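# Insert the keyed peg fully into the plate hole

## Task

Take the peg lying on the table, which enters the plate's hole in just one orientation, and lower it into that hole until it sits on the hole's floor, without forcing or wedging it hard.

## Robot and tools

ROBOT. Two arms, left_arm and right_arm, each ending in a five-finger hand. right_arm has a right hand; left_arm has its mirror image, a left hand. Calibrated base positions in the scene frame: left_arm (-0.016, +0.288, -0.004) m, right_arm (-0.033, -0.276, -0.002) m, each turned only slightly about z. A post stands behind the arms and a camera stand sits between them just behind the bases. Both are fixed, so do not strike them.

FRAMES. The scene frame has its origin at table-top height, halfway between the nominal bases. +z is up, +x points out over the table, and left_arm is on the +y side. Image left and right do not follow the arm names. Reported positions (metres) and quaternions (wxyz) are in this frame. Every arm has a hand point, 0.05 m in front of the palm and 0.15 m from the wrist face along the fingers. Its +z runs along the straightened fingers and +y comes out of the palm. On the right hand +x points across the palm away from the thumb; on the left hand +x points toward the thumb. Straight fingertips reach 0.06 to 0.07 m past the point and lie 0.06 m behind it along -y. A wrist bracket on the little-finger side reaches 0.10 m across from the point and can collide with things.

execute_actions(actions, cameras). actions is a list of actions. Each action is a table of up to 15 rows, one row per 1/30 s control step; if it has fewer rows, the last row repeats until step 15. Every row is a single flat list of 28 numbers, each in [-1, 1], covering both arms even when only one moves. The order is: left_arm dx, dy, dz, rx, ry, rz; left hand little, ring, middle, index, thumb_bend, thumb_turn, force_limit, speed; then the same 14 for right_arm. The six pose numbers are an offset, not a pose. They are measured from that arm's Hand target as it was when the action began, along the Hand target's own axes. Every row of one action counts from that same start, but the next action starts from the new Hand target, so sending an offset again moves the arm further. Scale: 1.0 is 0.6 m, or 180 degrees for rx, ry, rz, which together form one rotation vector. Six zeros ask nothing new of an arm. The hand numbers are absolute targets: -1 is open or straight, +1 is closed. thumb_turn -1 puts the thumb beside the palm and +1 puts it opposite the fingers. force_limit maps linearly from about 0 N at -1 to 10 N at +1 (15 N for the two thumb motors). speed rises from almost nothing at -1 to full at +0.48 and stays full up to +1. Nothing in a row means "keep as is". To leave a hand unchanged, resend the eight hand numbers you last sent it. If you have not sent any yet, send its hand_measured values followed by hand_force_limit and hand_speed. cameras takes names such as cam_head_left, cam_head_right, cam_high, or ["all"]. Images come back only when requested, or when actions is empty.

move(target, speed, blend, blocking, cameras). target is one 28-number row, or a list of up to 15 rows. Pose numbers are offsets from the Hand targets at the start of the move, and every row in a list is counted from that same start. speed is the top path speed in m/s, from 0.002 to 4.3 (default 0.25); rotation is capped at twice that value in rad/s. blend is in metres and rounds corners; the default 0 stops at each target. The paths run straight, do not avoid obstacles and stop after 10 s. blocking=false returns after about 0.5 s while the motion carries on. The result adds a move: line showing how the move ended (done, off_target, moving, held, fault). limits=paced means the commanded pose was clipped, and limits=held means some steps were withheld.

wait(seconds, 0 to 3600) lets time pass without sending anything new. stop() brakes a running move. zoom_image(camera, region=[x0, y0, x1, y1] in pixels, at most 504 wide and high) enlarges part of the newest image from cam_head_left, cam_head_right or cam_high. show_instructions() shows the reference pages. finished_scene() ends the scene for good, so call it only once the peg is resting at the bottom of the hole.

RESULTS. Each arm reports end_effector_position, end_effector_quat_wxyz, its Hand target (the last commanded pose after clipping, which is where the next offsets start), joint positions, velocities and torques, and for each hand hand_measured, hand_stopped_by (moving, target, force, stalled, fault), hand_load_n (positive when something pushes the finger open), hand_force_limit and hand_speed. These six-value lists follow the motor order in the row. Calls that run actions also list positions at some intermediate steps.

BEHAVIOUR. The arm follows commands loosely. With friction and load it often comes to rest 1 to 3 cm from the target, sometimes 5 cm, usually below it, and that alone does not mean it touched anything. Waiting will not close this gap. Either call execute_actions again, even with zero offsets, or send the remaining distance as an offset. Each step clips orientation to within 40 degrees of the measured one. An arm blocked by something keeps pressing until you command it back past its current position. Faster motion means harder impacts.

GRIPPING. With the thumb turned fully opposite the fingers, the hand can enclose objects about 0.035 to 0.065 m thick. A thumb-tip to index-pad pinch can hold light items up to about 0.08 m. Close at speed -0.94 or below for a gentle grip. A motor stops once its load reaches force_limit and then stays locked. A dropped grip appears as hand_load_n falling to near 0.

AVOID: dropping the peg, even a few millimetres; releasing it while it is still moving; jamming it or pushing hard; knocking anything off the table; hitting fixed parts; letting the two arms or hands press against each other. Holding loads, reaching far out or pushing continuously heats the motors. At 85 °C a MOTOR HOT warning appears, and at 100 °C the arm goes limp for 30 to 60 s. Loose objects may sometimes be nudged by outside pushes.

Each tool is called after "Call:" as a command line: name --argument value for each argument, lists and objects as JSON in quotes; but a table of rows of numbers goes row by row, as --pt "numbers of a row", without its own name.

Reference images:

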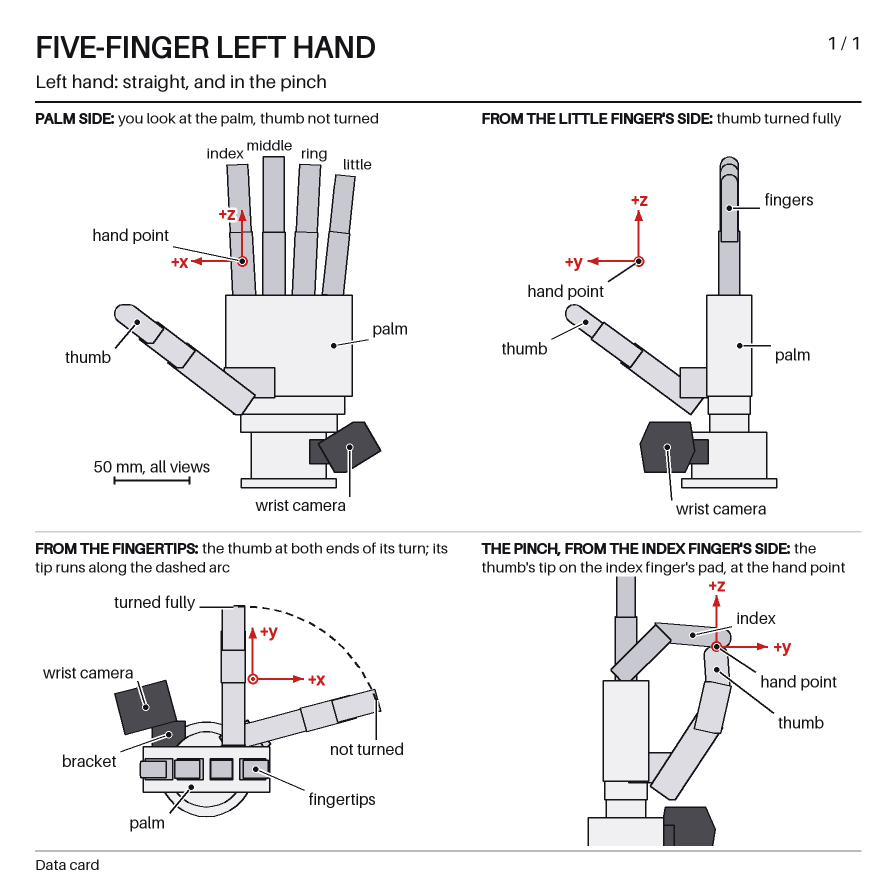

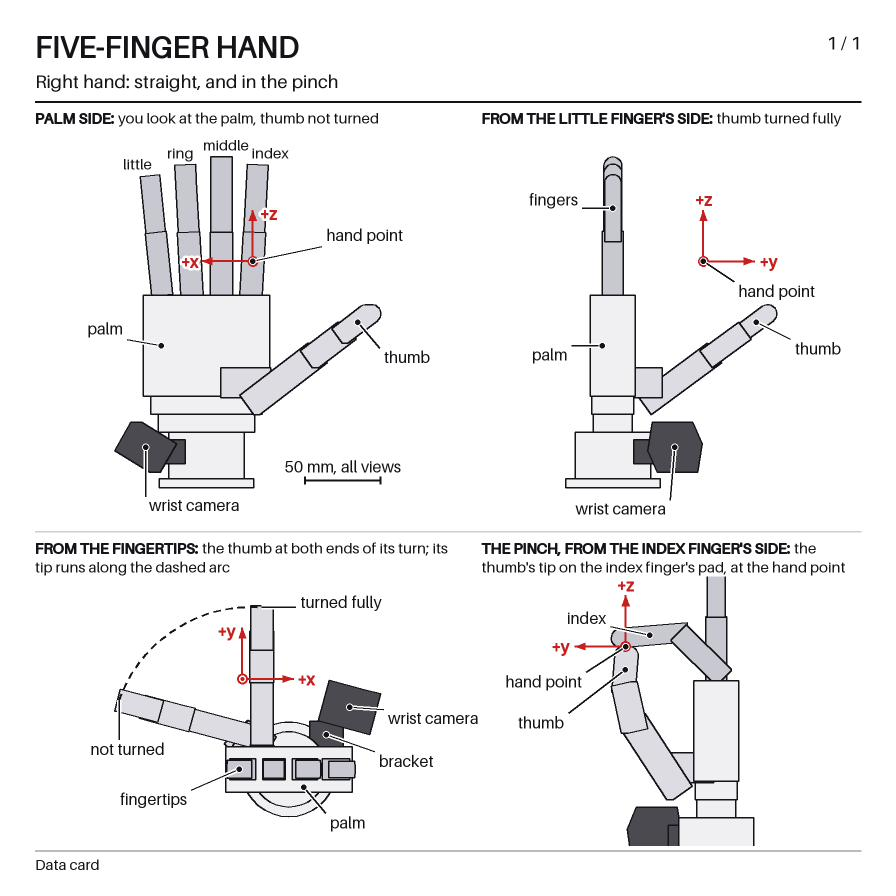

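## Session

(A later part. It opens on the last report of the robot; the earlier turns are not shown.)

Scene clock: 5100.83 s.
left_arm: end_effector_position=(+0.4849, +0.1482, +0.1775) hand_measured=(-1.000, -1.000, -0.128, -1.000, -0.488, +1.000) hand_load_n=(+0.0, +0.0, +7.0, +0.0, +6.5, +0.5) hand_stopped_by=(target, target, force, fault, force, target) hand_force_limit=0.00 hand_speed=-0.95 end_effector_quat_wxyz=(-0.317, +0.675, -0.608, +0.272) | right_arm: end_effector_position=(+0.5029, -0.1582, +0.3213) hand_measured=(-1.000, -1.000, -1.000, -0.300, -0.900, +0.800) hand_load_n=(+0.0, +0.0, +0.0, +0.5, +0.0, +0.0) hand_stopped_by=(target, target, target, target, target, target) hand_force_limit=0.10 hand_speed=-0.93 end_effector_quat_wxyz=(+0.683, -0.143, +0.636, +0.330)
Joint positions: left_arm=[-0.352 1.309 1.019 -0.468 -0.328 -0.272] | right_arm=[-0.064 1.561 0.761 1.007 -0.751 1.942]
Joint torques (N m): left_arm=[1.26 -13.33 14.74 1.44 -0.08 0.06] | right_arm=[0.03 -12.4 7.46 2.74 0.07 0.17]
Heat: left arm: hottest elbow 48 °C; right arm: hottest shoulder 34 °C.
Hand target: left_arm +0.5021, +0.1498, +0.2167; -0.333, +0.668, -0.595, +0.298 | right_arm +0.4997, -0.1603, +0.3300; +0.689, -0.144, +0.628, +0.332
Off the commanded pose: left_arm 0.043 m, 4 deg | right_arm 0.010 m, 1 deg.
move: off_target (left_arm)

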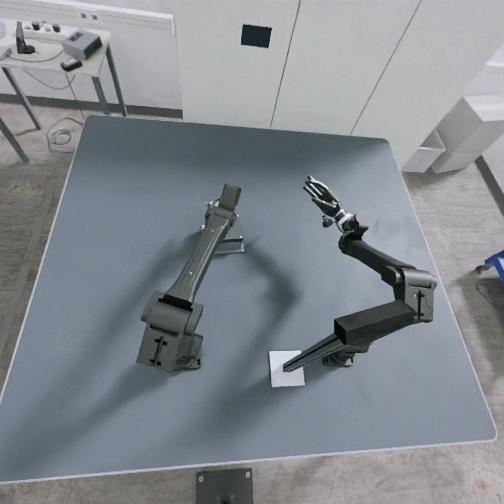

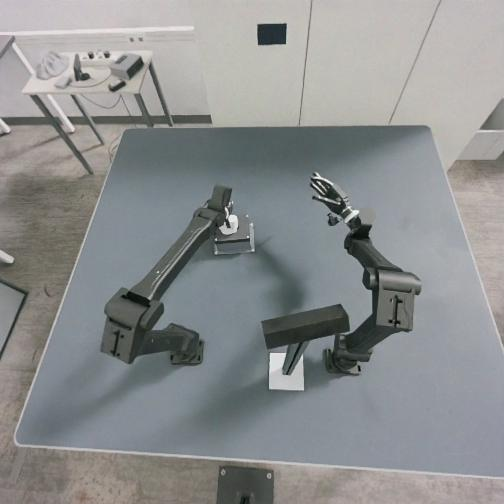

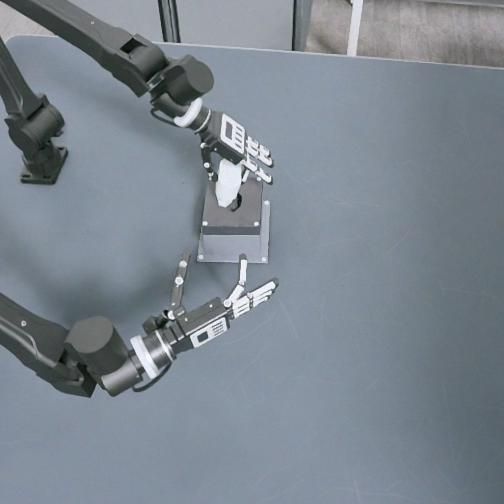

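Call:
move --target '[0,-0.0533,-0.04,0,0,0,-1,-1,0.15,-1,-0.05,1,0.0,-0.95,0,0,0,0,0,0,-1,-1,-1,-0.3,-0.9,0.8,0.1,-0.93]' --speed 0.04 --cameras '["cam_high","cam_head_right","cam_head_left"]'

Call:
zoom_image --camera "cam_high" --region '[208, 146, 258, 196]'

Call:
zoom_image --camera "cam_head_right" --region '[206, 196, 256, 246]'

Call:
zoom_image --camera "cam_head_left" --region '[200, 190, 260, 250]'

Scene clock: 5115.03 s.
left_arm: end_effector_position=(+0.4875, +0.1473, +0.2179) hand_measured=(-1.000, -1.000, -0.128, -1.000, -0.488, +1.000) hand_load_n=(+0.0, +0.0, +7.0, +0.0, +6.5, +0.5) hand_stopped_by=(target, target, force, fault, force, target) hand_force_limit=0.00 hand_speed=-0.95 end_effector_quat_wxyz=(-0.318, +0.675, -0.607, +0.273) | right_arm: end_effector_position=(+0.5029, -0.1582, +0.3213) hand_measured=(-1.000, -1.000, -1.000, -0.300, -0.900, +0.800) hand_load_n=(-0.5, +0.0, +0.0, +0.0, +0.0, +0.0) hand_stopped_by=(target, target, target, target, target, target) hand_force_limit=0.10 hand_speed=-0.93 end_effector_quat_wxyz=(+0.683, -0.143, +0.636, +0.330)
Joint positions: left_arm=[-0.352 1.289 1.11 -0.576 -0.328 -0.272] | right_arm=[-0.064 1.561 0.761 1.007 -0.751 1.942]
Joint torques (N m): left_arm=[1.32 -13.16 15.05 1.43 -0.08 0.06] | right_arm=[0.15 -12.34 7.46 2.76 0.07 0.17]
Heat: left arm: hottest elbow 49 °C; right arm: hottest shoulder 34 °C.
Hand target: left_arm +0.5021, +0.1498, +0.2568; -0.333, +0.668, -0.595, +0.298 | right_arm +0.4997, -0.1603, +0.3300; +0.689, -0.144, +0.628, +0.332
Off the commanded pose: left_arm 0.041 m, 4 deg | right_arm 0.010 m, 1 deg.
move: off_target (left_arm)

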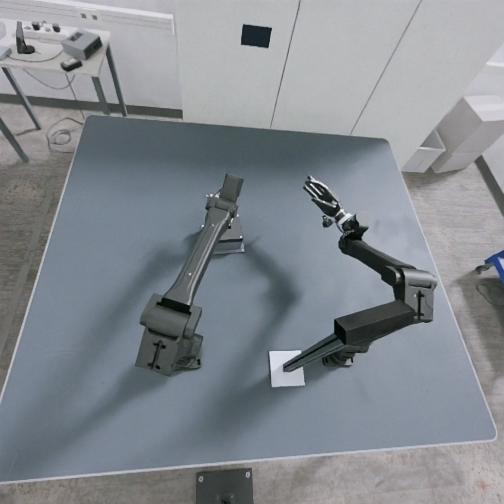

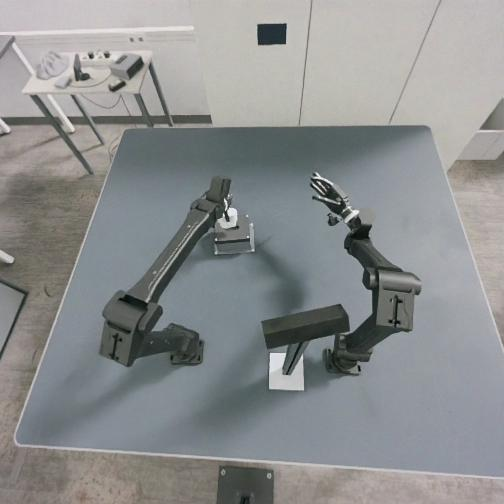

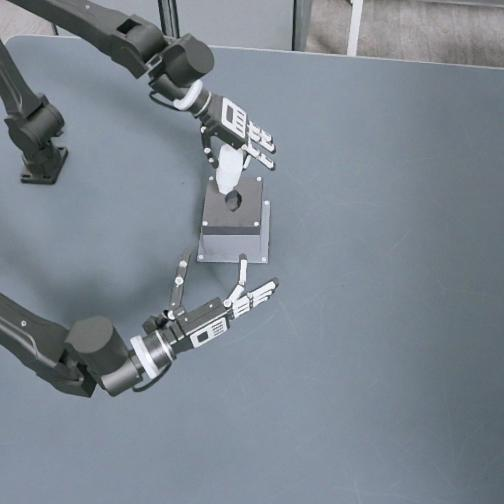

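Scaled by 10.080.

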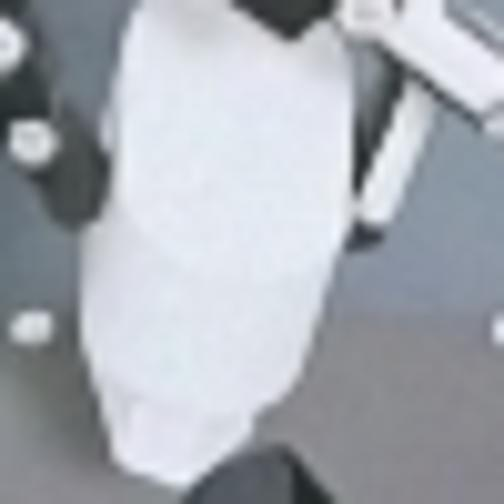

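Scaled by 10.080.

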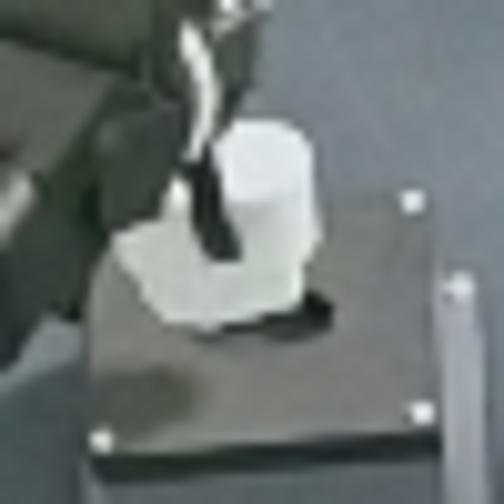

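Scaled by 8.400.

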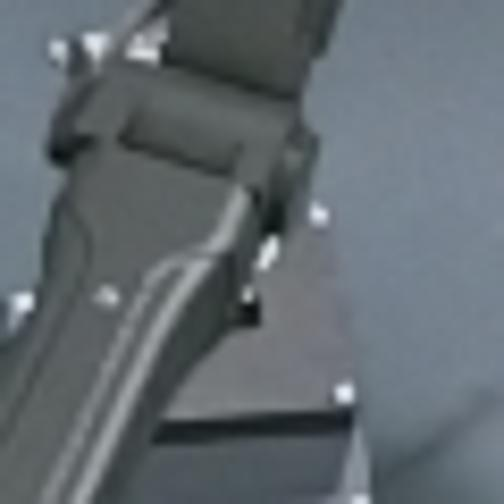

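Call:
move --target '[0,0,0,0.0556,0,0,-1,-1,0.15,-1,-0.05,1,0.0,-0.95,0,0,0,0,0,0,-1,-1,-1,-0.3,-0.9,0.8,0.1,-0.93]' --speed 0.08 --cameras '["cam_high","cam_head_right"]'

Call:
zoom_image --camera "cam_high" --region '[208, 146, 258, 196]'

Call:
zoom_image --camera "cam_head_right" --region '[206, 196, 256, 246]'

Scene clock: 5167.27 s.
left_arm: end_effector_position=(+0.5019, +0.1555, +0.2408) hand_measured=(-1.000, -1.000, -0.128, -1.000, -0.488, +1.000) hand_load_n=(+0.0, +0.0, +6.5, +0.0, +6.5, +0.5) hand_stopped_by=(target, target, force, fault, force, target) hand_force_limit=0.00 hand_speed=-0.95 end_effector_quat_wxyz=(-0.381, +0.649, -0.569, +0.333) | right_arm: end_effector_position=(+0.5029, -0.1582, +0.3213) hand_measured=(-1.000, -1.000, -1.000, -0.300, -0.900, +0.800) hand_load_n=(+0.0, +0.0, +0.0, +0.0, +0.0, +0.0) hand_stopped_by=(target, target, target, target, target, target) hand_force_limit=0.10 hand_speed=-0.93 end_effector_quat_wxyz=(+0.683, -0.143, +0.636, +0.330)
Joint positions: left_arm=[-0.354 1.223 1.016 -0.347 -0.384 -0.227] | right_arm=[-0.064 1.561 0.761 1.007 -0.751 1.942]
Joint torques (N m): left_arm=[-0.85 -12.22 10.7 2.76 -0.31 0.06] | right_arm=[0.03 -12.4 7.45 2.76 0.07 0.17]
Heat: left arm: hottest elbow 53 °C; right arm: hottest shoulder 34 °C.
Hand target: left_arm +0.5022, +0.1499, +0.2568; -0.390, +0.636, -0.567, +0.349 | right_arm +0.4997, -0.1603, +0.3300; +0.689, -0.144, +0.628, +0.332
Off the commanded pose: left_arm 0.017 m, 3 deg | right_arm 0.010 m, 1 deg.
move: off_target (left_arm)
Images, in order (width x height): cam_head_right 504x504, cam_high 504x504.

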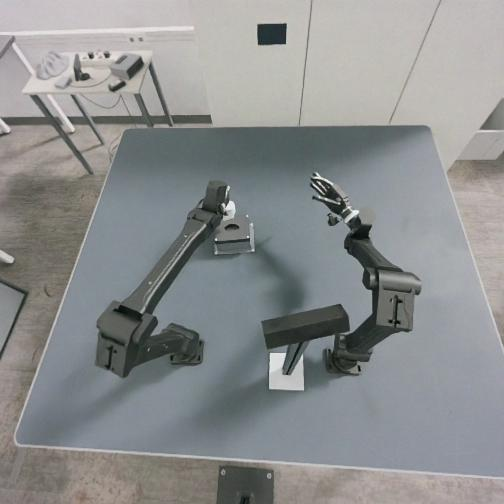

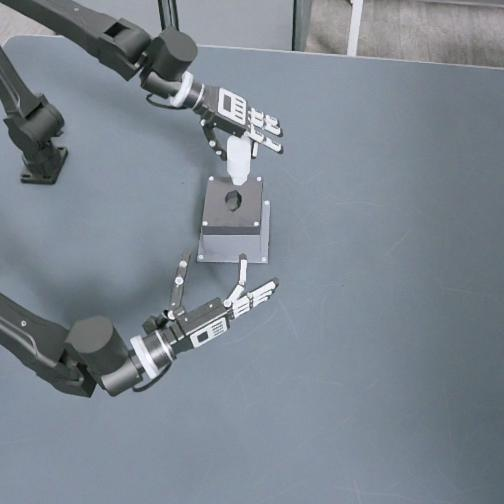

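Scaled by 10.080.

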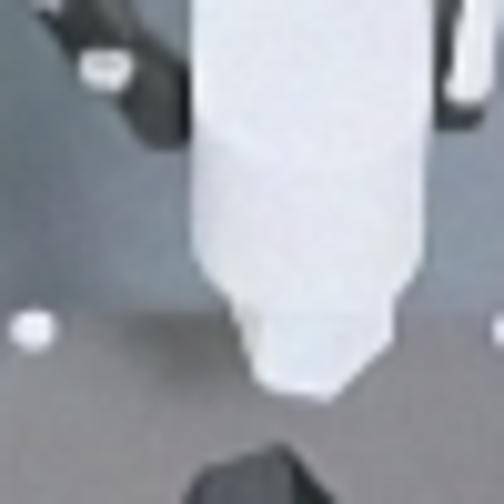

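Scaled by 10.080.

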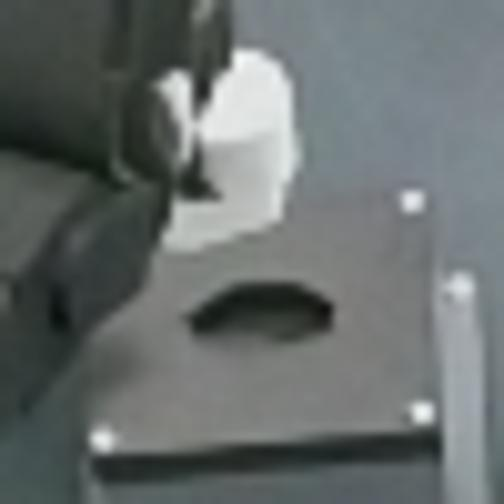

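Call:
move --target '[0.021,0.0977,0.0285,0,0,0,-1,-1,0.15,-1,-0.05,1,0.0,-0.95,0,0,0,0,0,0,-1,-1,-1,-0.3,-0.9,0.8,0.1,-0.93]' --speed 0.06 --cameras '["cam_high","cam_head_right"]'

Call:
zoom_image --camera "cam_high" --region '[208, 162, 258, 212]'

Call:
zoom_image --camera "cam_head_right" --region '[206, 196, 256, 246]'

Scene clock: 5218.27 s.
left_arm: end_effector_position=(+0.4885, +0.1436, +0.1936) hand_measured=(-1.000, -1.000, -0.128, -1.000, -0.488, +1.000) hand_load_n=(+0.0, +0.0, +6.5, +0.0, +6.5, +0.5) hand_stopped_by=(target, target, force, fault, force, target) hand_force_limit=0.00 hand_speed=-0.95 end_effector_quat_wxyz=(-0.389, +0.639, -0.571, +0.339) | right_arm: end_effector_position=(+0.5029, -0.1582, +0.3213) hand_measured=(-1.000, -1.000, -1.000, -0.300, -0.900, +0.800) hand_load_n=(+0.0, +0.0, +0.0, +0.0, +0.0, +0.0) hand_stopped_by=(target, target, target, target, target, target) hand_force_limit=0.10 hand_speed=-0.93 end_effector_quat_wxyz=(+0.683, -0.143, +0.636, +0.330)
Joint positions: left_arm=[-0.397 1.23 0.881 -0.188 -0.42 -0.226] | right_arm=[-0.064 1.561 0.761 1.007 -0.751 1.942]
Joint torques (N m): left_arm=[-0.79 -9.35 10.41 2.74 -0.32 -0.17] | right_arm=[0.03 -12.4 7.46 2.77 0.07 0.17]
Heat: left arm: hottest elbow 53 °C; right arm: hottest shoulder 34 °C.
Hand target: left_arm +0.4924, +0.1361, +0.1967; -0.390, +0.636, -0.567, +0.349 | right_arm +0.4997, -0.1603, +0.3300; +0.689, -0.144, +0.628, +0.332
Off the commanded pose: left_arm 0.009 m, 1 deg | right_arm 0.010 m, 1 deg.
move: done
Images, in order (width x height): cam_head_right 504x504, cam_high 504x504.

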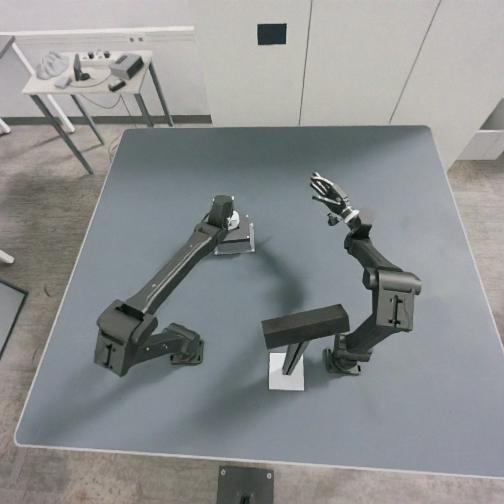

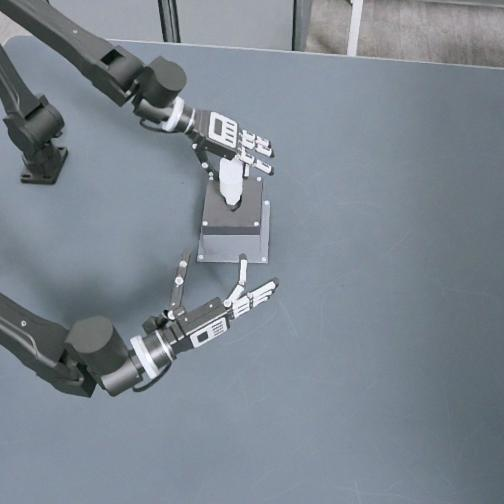

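Scaled by 10.080.

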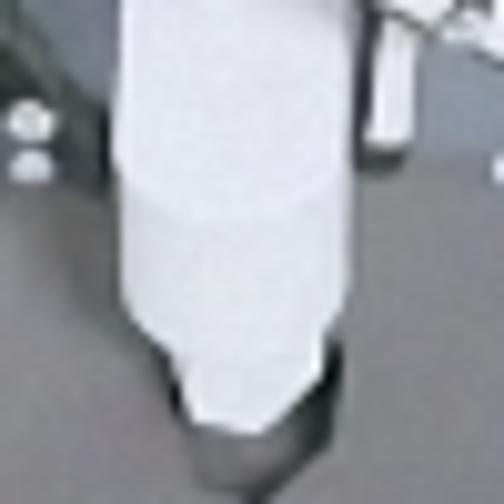

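Scaled by 10.080.

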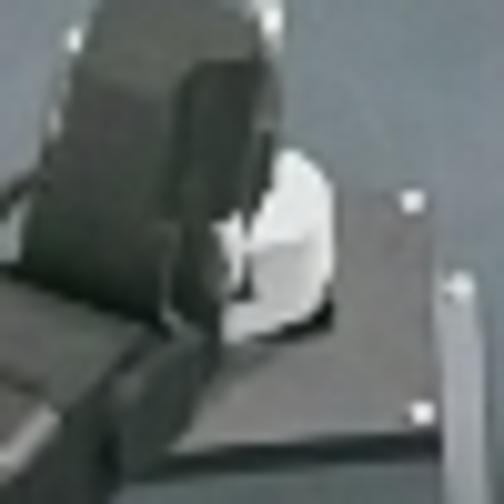

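Call:
zoom_image --camera "cam_high" --region '[224, 192, 244, 212]'

Call:
zoom_image --camera "cam_head_right" --region '[224, 210, 244, 230]'

Scaled by 25.200.

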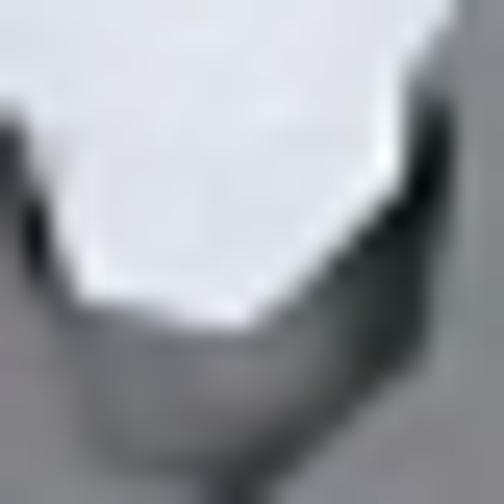

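Scaled by 25.200.

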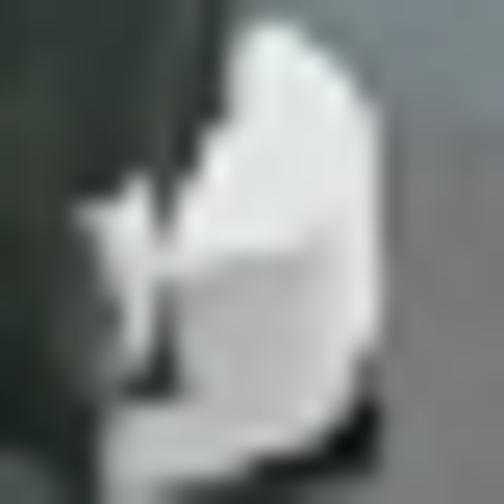

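Call:
zoom_image --camera "cam_high" --region '[212, 148, 248, 184]'

Scaled by 14.000.

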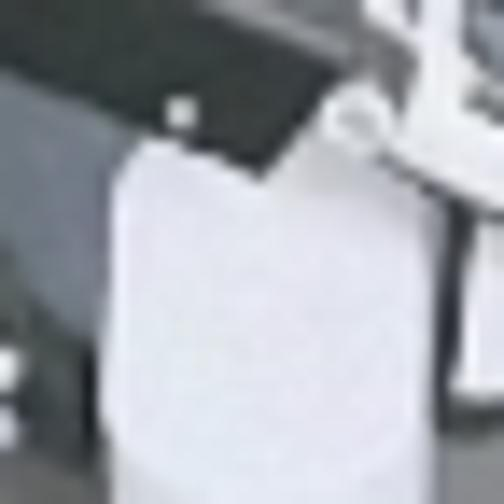

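Call:
move --target '[0.0077,0.0128,0.0042,0.0083,0.0139,0.007,-1,-1,0.15,-1,-0.05,1,0.0,-0.95,0,0,0,0,0,0,-1,-1,-1,-0.3,-0.9,0.8,0.1,-0.93]' --speed 0.05 --cameras '["cam_high","cam_head_right"]'

Call:
zoom_image --camera "cam_high" --region '[224, 194, 244, 214]'

Call:
zoom_image --camera "cam_high" --region '[212, 152, 248, 188]'

Call:
zoom_image --camera "cam_head_right" --region '[224, 212, 244, 232]'

Scene clock: 5435.80 s.
left_arm: end_effector_position=(+0.4887, +0.1378, +0.1871) hand_measured=(-1.000, -1.000, -0.128, -1.000, -0.488, +1.000) hand_load_n=(+0.0, +0.0, +6.5, +0.0, +6.5, +0.5) hand_stopped_by=(target, target, force, fault, force, target) hand_force_limit=0.00 hand_speed=-0.95 end_effector_quat_wxyz=(-0.387, +0.627, -0.573, +0.359) | right_arm: end_effector_position=(+0.5029, -0.1582, +0.3213) hand_measured=(-1.000, -1.000, -1.000, -0.300, -0.900, +0.800) hand_load_n=(+0.0, +0.0, +0.5, +0.0, +0.0, +0.0) hand_stopped_by=(target, target, target, target, target, target) hand_force_limit=0.10 hand_speed=-0.93 end_effector_quat_wxyz=(+0.683, -0.143, +0.636, +0.330)
Joint positions: left_arm=[-0.397 1.23 0.843 -0.11 -0.389 -0.211] | right_arm=[-0.064 1.561 0.761 1.007 -0.751 1.942]
Joint torques (N m): left_arm=[-0.62 -9.11 10.24 2.73 -0.01 0.06] | right_arm=[0.03 -12.28 7.47 2.74 0.06 0.17]
Heat: left arm: hottest elbow 51 °C; right arm: hottest shoulder 34 °C.
Hand target: left_arm +0.4918, +0.1313, +0.1888; -0.390, +0.617, -0.578, +0.365 | right_arm +0.4997, -0.1603, +0.3300; +0.689, -0.144, +0.628, +0.332
Off the commanded pose: left_arm 0.007 m, 1 deg | right_arm 0.010 m, 1 deg.
move: done
Images, in order (width x height): cam_head_right 504x504, cam_high 504x504.

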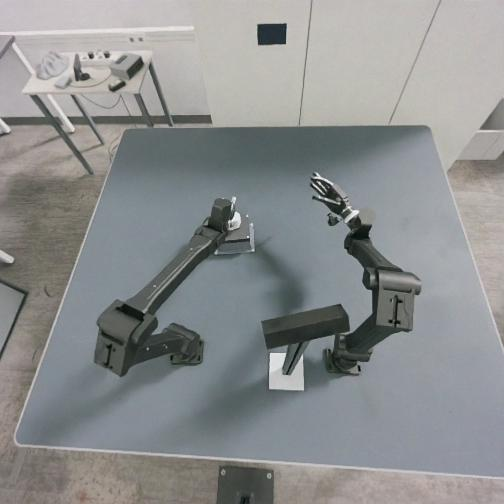

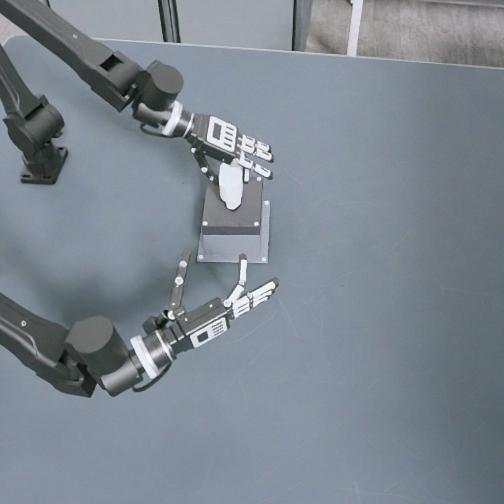

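Scaled by 25.200.

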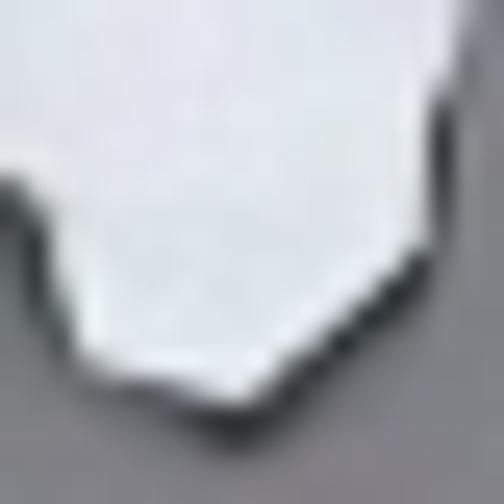

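Scaled by 14.000.

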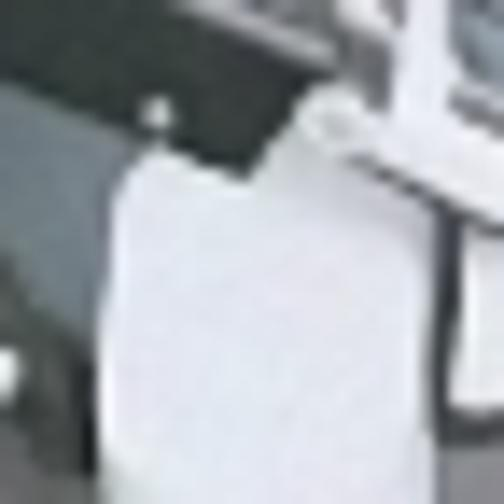

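Scaled by 25.200.

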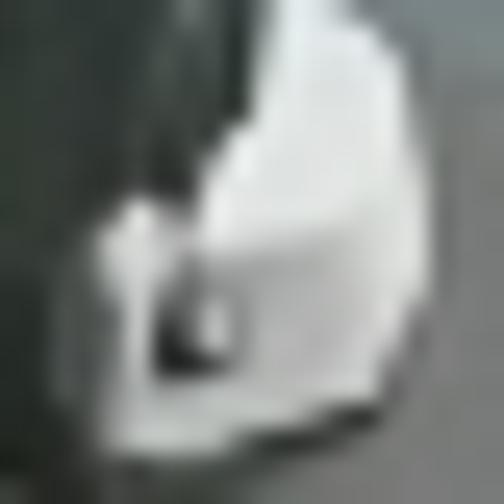

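Call:
zoom_image --camera "cam_head_right" --region '[206, 196, 256, 246]'

Call:
zoom_image --camera "cam_high" --region '[208, 162, 258, 212]'

Scaled by 10.080.

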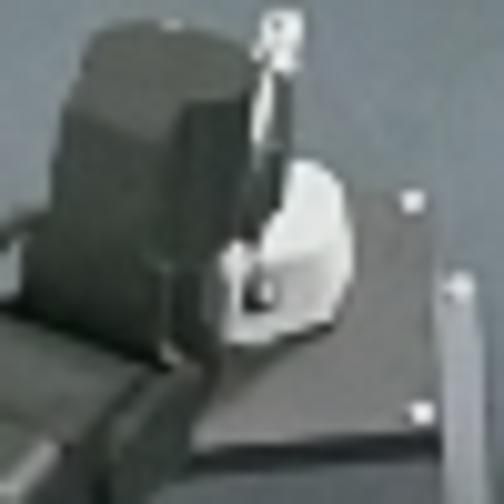

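Scaled by 10.080.

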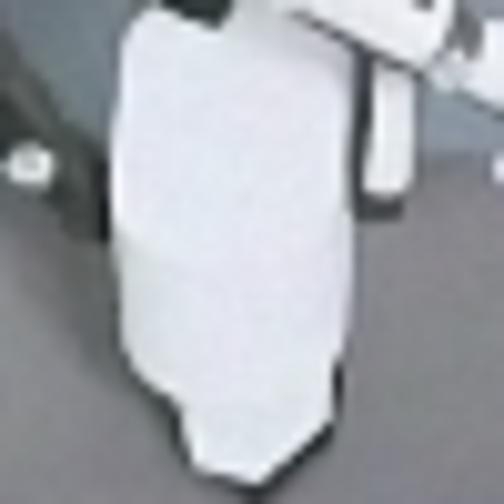

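Call:
move --target '[0,0.0067,0.0014,0,0,0,-1,-1,0.15,-1,-0.05,1,0.0,-0.95,0,0,0,0,0,0,-1,-1,-1,-0.3,-0.9,0.8,0.1,-0.93]' --speed 0.03 --cameras '["cam_high","cam_head_right"]'

Call:
zoom_image --camera "cam_high" --region '[224, 196, 244, 216]'

Call:
zoom_image --camera "cam_head_right" --region '[206, 196, 256, 246]'

Scene clock: 5495.73 s.
left_arm: end_effector_position=(+0.4876, +0.1383, +0.1825) hand_measured=(-1.000, -1.000, -0.128, -1.000, -0.488, +1.000) hand_load_n=(+0.0, +0.0, +6.5, +0.0, +7.0, +0.5) hand_stopped_by=(target, target, force, fault, force, target) hand_force_limit=0.00 hand_speed=-0.95 end_effector_quat_wxyz=(-0.387, +0.627, -0.573, +0.359) | right_arm: end_effector_position=(+0.5029, -0.1582, +0.3213) hand_measured=(-1.000, -1.000, -1.000, -0.300, -0.900, +0.800) hand_load_n=(+0.0, +0.0, +0.0, +0.0, +0.0, +0.0) hand_stopped_by=(target, target, target, target, target, target) hand_force_limit=0.10 hand_speed=-0.93 end_effector_quat_wxyz=(+0.683, -0.143, +0.636, +0.330)
Joint positions: left_arm=[-0.397 1.232 0.832 -0.099 -0.389 -0.21] | right_arm=[-0.064 1.561 0.761 1.007 -0.751 1.942]
Joint torques (N m): left_arm=[-0.73 -9.11 10.21 2.78 -0.04 0.05] | right_arm=[0.15 -12.28 7.46 2.76 0.07 0.17]
Heat: left arm: hottest elbow 52 °C; right arm: hottest shoulder 34 °C.
Hand target: left_arm +0.4908, +0.1312, +0.1847; -0.390, +0.617, -0.578, +0.365 | right_arm +0.4997, -0.1603, +0.3300; +0.689, -0.144, +0.628, +0.332
Off the commanded pose: left_arm 0.008 m, 1 deg | right_arm 0.010 m, 1 deg.
move: done
Images, in order (width x height): cam_head_right 504x504, cam_high 504x504.

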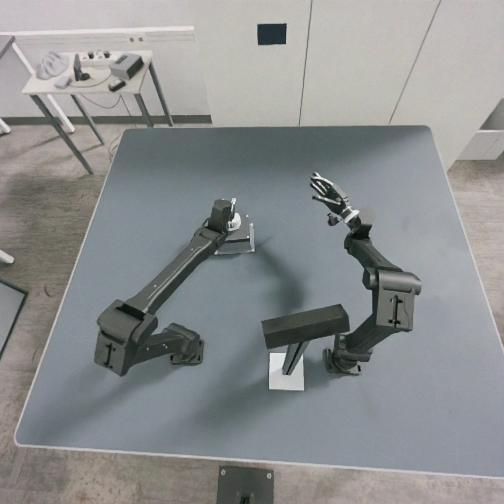

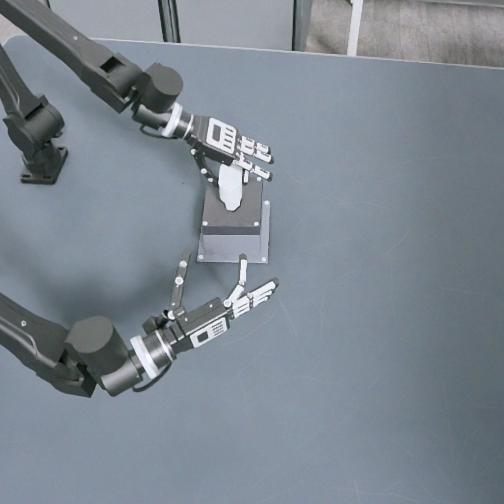

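Scaled by 25.200.

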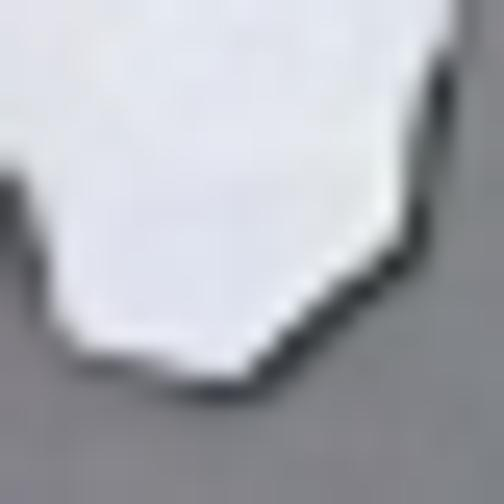

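Scaled by 10.080.

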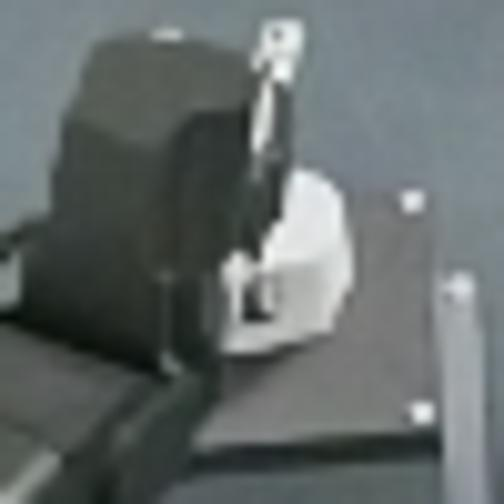

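Call:
move --target '[0,0.0053,0.004,0,0,0,-1,-1,0.15,-1,-0.05,1,0.0,-0.95,0,0,0,0,0,0,-1,-1,-1,-0.3,-0.9,0.8,0.1,-0.93]' --speed 0.03 --cameras '["cam_high","cam_head_right"]'

Call:
zoom_image --camera "cam_high" --region '[224, 196, 244, 216]'

Call:
zoom_image --camera "cam_high" --region '[208, 162, 258, 212]'

Call:
zoom_image --camera "cam_head_right" --region '[206, 196, 256, 246]'

Scene clock: 5510.40 s.
left_arm: end_effector_position=(+0.4882, +0.1381, +0.1785) hand_measured=(-1.000, -1.000, -0.128, -1.000, -0.488, +1.000) hand_load_n=(+0.0, +0.0, +6.5, +0.0, +7.0, +0.5) hand_stopped_by=(target, target, force, fault, force, target) hand_force_limit=0.00 hand_speed=-0.95 end_effector_quat_wxyz=(-0.387, +0.627, -0.573, +0.359) | right_arm: end_effector_position=(+0.5029, -0.1582, +0.3213) hand_measured=(-1.000, -1.000, -1.000, -0.300, -0.900, +0.800) hand_load_n=(+0.0, -0.5, +0.0, +0.0, +0.0, +0.0) hand_stopped_by=(target, target, target, target, target, target) hand_force_limit=0.10 hand_speed=-0.93 end_effector_quat_wxyz=(+0.683, -0.143, +0.636, +0.330)
Joint positions: left_arm=[-0.397 1.239 0.827 -0.086 -0.389 -0.21] | right_arm=[-0.064 1.561 0.761 1.007 -0.751 1.942]
Joint torques (N m): left_arm=[-0.62 -9.29 10.22 2.81 -0.01 0.06] | right_arm=[0.09 -12.34 7.47 2.77 0.07 0.17]
Heat: left arm: hottest elbow 52 °C; right arm: hottest shoulder 34 °C.
Hand target: left_arm +0.4915, +0.1313, +0.1809; -0.390, +0.617, -0.578, +0.365 | right_arm +0.4997, -0.1603, +0.3300; +0.689, -0.144, +0.628, +0.332
Off the commanded pose: left_arm 0.008 m, 1 deg | right_arm 0.010 m, 1 deg.
move: done
Images, in order (width x height): cam_head_right 504x504, cam_high 504x504.

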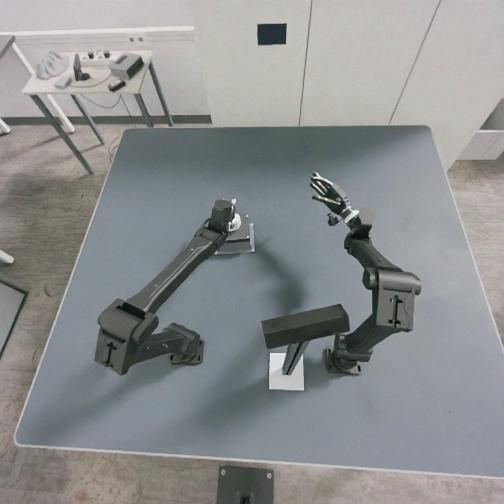

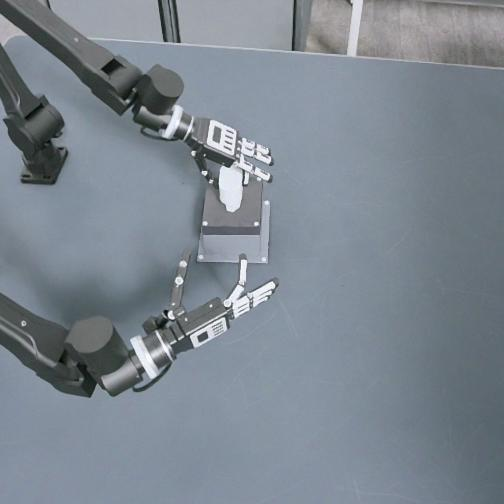

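Scaled by 25.200.

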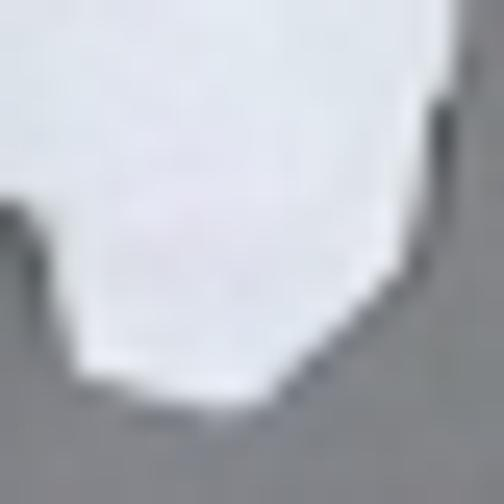

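Scaled by 10.080.

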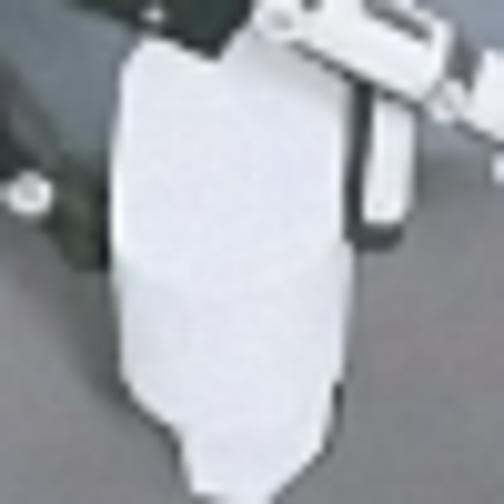

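Scaled by 10.080.

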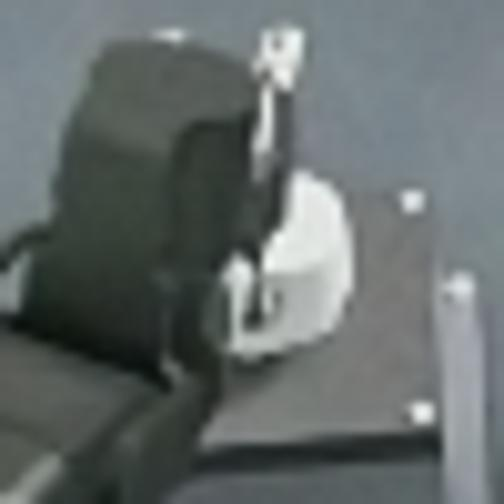

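Call:
move --target '[-0.025,-0.0007,0.0015,0,0,0,-1,-1,0.15,-1,-0.05,1,0.0,-0.95,0,0,0,0,0,0,-1,-1,-1,-0.3,-0.9,0.8,0.1,-0.93]' --speed 0.03 --cameras '["cam_high","cam_head_right"]'

Call:
zoom_image --camera "cam_high" --region '[224, 196, 244, 216]'

Call:
zoom_image --camera "cam_head_right" --region '[206, 196, 256, 246]'

Scene clock: 5554.17 s.
left_arm: end_effector_position=(+0.4880, +0.1398, +0.1756) hand_measured=(-1.000, -1.000, -0.128, -1.000, -0.488, +1.000) hand_load_n=(+0.0, +0.0, +7.0, +0.0, +6.5, +0.5) hand_stopped_by=(target, target, force, fault, force, target) hand_force_limit=0.00 hand_speed=-0.95 end_effector_quat_wxyz=(-0.382, +0.622, -0.581, +0.362) | right_arm: end_effector_position=(+0.5029, -0.1582, +0.3213) hand_measured=(-1.000, -1.000, -1.000, -0.300, -0.900, +0.800) hand_load_n=(+0.0, +0.0, +0.0, +0.0, +0.0, +0.0) hand_stopped_by=(target, target, target, target, target, target) hand_force_limit=0.10 hand_speed=-0.93 end_effector_quat_wxyz=(+0.683, -0.143, +0.636, +0.330)
Joint positions: left_arm=[-0.384 1.239 0.82 -0.078 -0.356 -0.195] | right_arm=[-0.064 1.561 0.761 1.007 -0.751 1.942]
Joint torques (N m): left_arm=[1.38 -10.46 9.68 2.67 0.02 0.1] | right_arm=[0.03 -12.4 7.45 2.74 0.07 0.17]
Heat: left arm: hottest elbow 53 °C; right arm: hottest shoulder 34 °C.
Hand target: left_arm +0.4915, +0.1462, +0.1809; -0.390, +0.617, -0.578, +0.366 | right_arm +0.4997, -0.1603, +0.3300; +0.689, -0.144, +0.628, +0.332
Off the commanded pose: left_arm 0.009 m, 1 deg | right_arm 0.010 m, 1 deg.
move: done
Images, in order (width x height): cam_head_right 504x504, cam_high 504x504.

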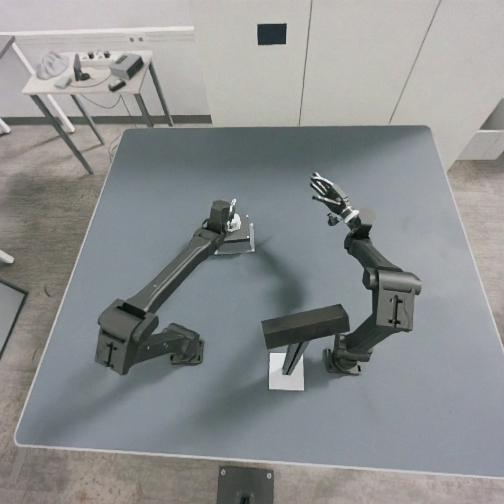

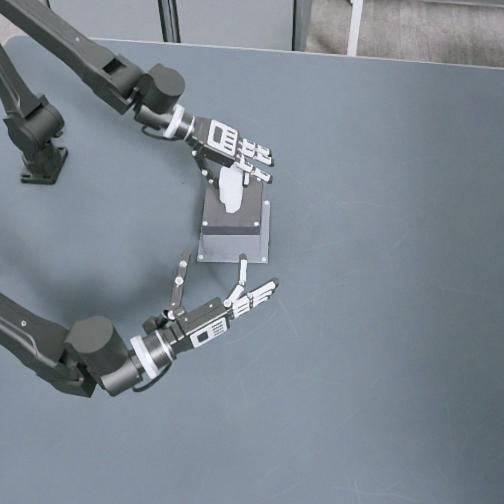

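Scaled by 25.200.

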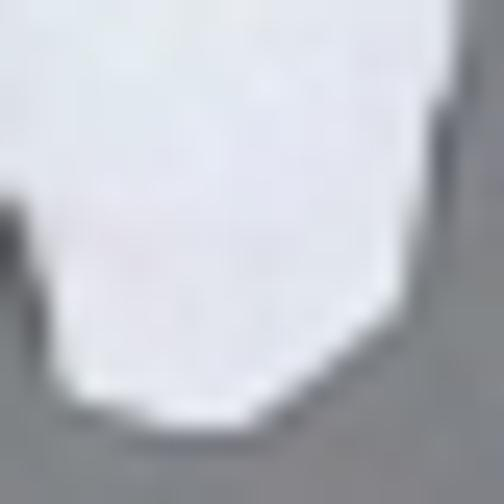

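Scaled by 10.080.

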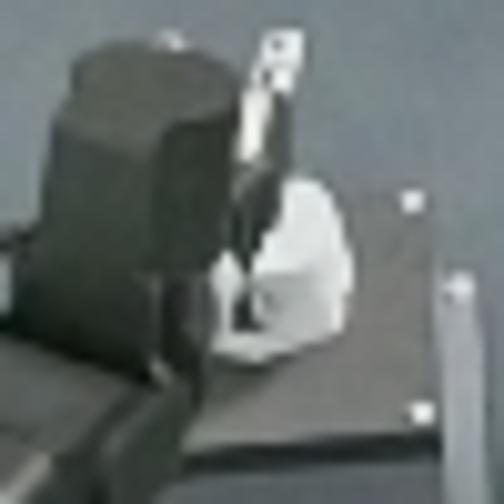

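Call:
move --pt "-0.0075 -0.0397 -0.0332 0 0 0 -1 -1 0.15 -1 -0.05 1 0.0 -0.95 0 0 0 0 0 0 -1 -1 -1 -0.3 -0.9 0.8 0.1 -0.93" --pt "-0.0067 -0.0092 -0.004 0 0 0 -1 -1 0.15 -1 -0.05 1 0.0 -0.95 0 0 0 0 0 0 -1 -1 -1 -0.3 -0.9 0.8 0.1 -0.93" --pt "-0.0067 0.0013 0.001 0 0 0 -1 -1 0.15 -1 -0.05 1 0.0 -0.95 0 0 0 0 0 0 -1 -1 -1 -0.3 -0.9 0.8 0.1 -0.93" --speed 0.03 --cameras '["cam_high","cam_head_right"]'

Call:
zoom_image --camera "cam_high" --region '[224, 196, 244, 216]'

Call:
zoom_image --camera "cam_head_right" --region '[206, 196, 256, 246]'

Scene clock: 5588.20 s.
left_arm: end_effector_position=(+0.4852, +0.1451, +0.1796) hand_measured=(-1.000, -1.000, -0.128, -1.000, -0.488, +1.000) hand_load_n=(+0.0, +0.0, +7.5, +0.0, +7.5, +1.0) hand_stopped_by=(target, target, force, fault, force, target) hand_force_limit=0.00 hand_speed=-0.95 end_effector_quat_wxyz=(-0.383, +0.620, -0.580, +0.365) | right_arm: end_effector_position=(+0.5029, -0.1582, +0.3213) hand_measured=(-1.000, -1.000, -1.000, -0.300, -0.900, +0.800) hand_load_n=(+0.0, +0.0, +0.0, +0.0, +0.0, +0.0) hand_stopped_by=(target, target, target, target, target, target) hand_force_limit=0.10 hand_speed=-0.93 end_effector_quat_wxyz=(+0.683, -0.143, +0.636, +0.330)
Joint positions: left_arm=[-0.373 1.22 0.81 -0.077 -0.347 -0.186] | right_arm=[-0.064 1.561 0.761 1.007 -0.751 1.942]
Joint torques (N m): left_arm=[1.38 -8.7 10.07 2.82 -0.01 0.05] | right_arm=[0.09 -12.4 7.46 2.74 0.07 0.18]
Heat: left arm: hottest elbow 51 °C; right arm: hottest shoulder 34 °C.
Hand target: left_arm +0.4915, +0.1503, +0.1798; -0.390, +0.617, -0.578, +0.365 | right_arm +0.4997, -0.1603, +0.3300; +0.689, -0.144, +0.628, +0.332
Off the commanded pose: left_arm 0.008 m, 1 deg | right_arm 0.010 m, 1 deg.
move: done
Images, in order (width x height): cam_head_right 504x504, cam_high 504x504.

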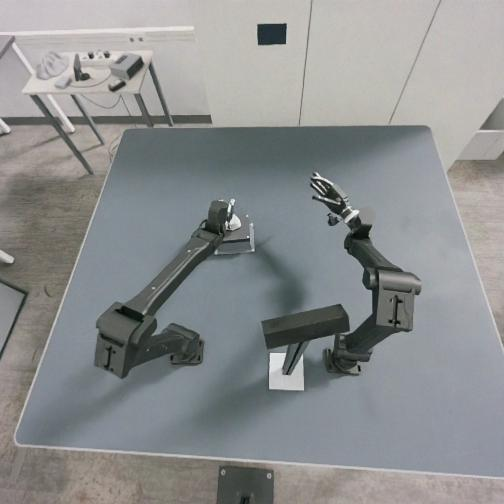

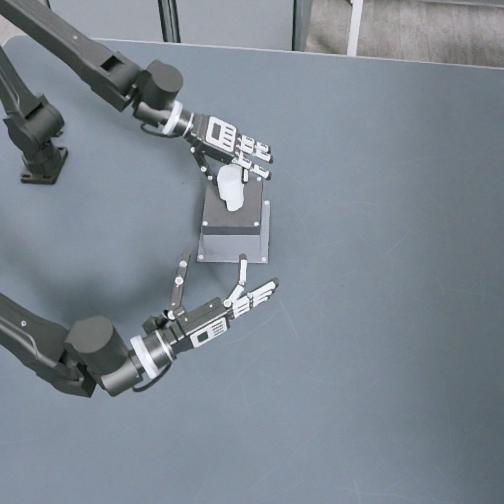

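Scaled by 25.200.

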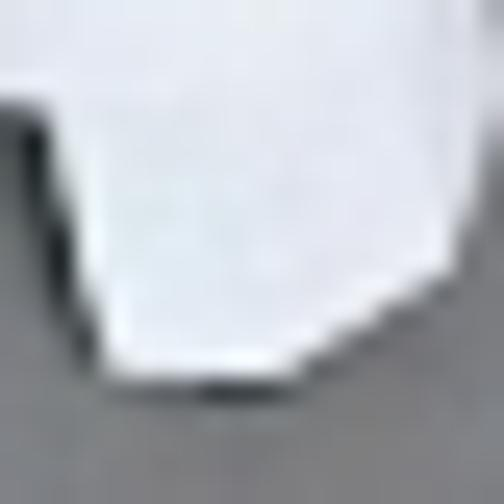

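Scaled by 10.080.

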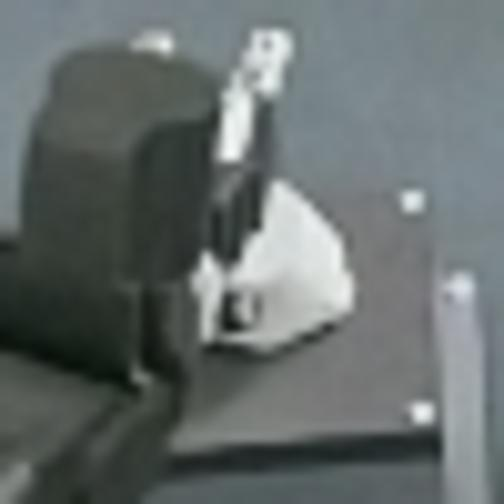

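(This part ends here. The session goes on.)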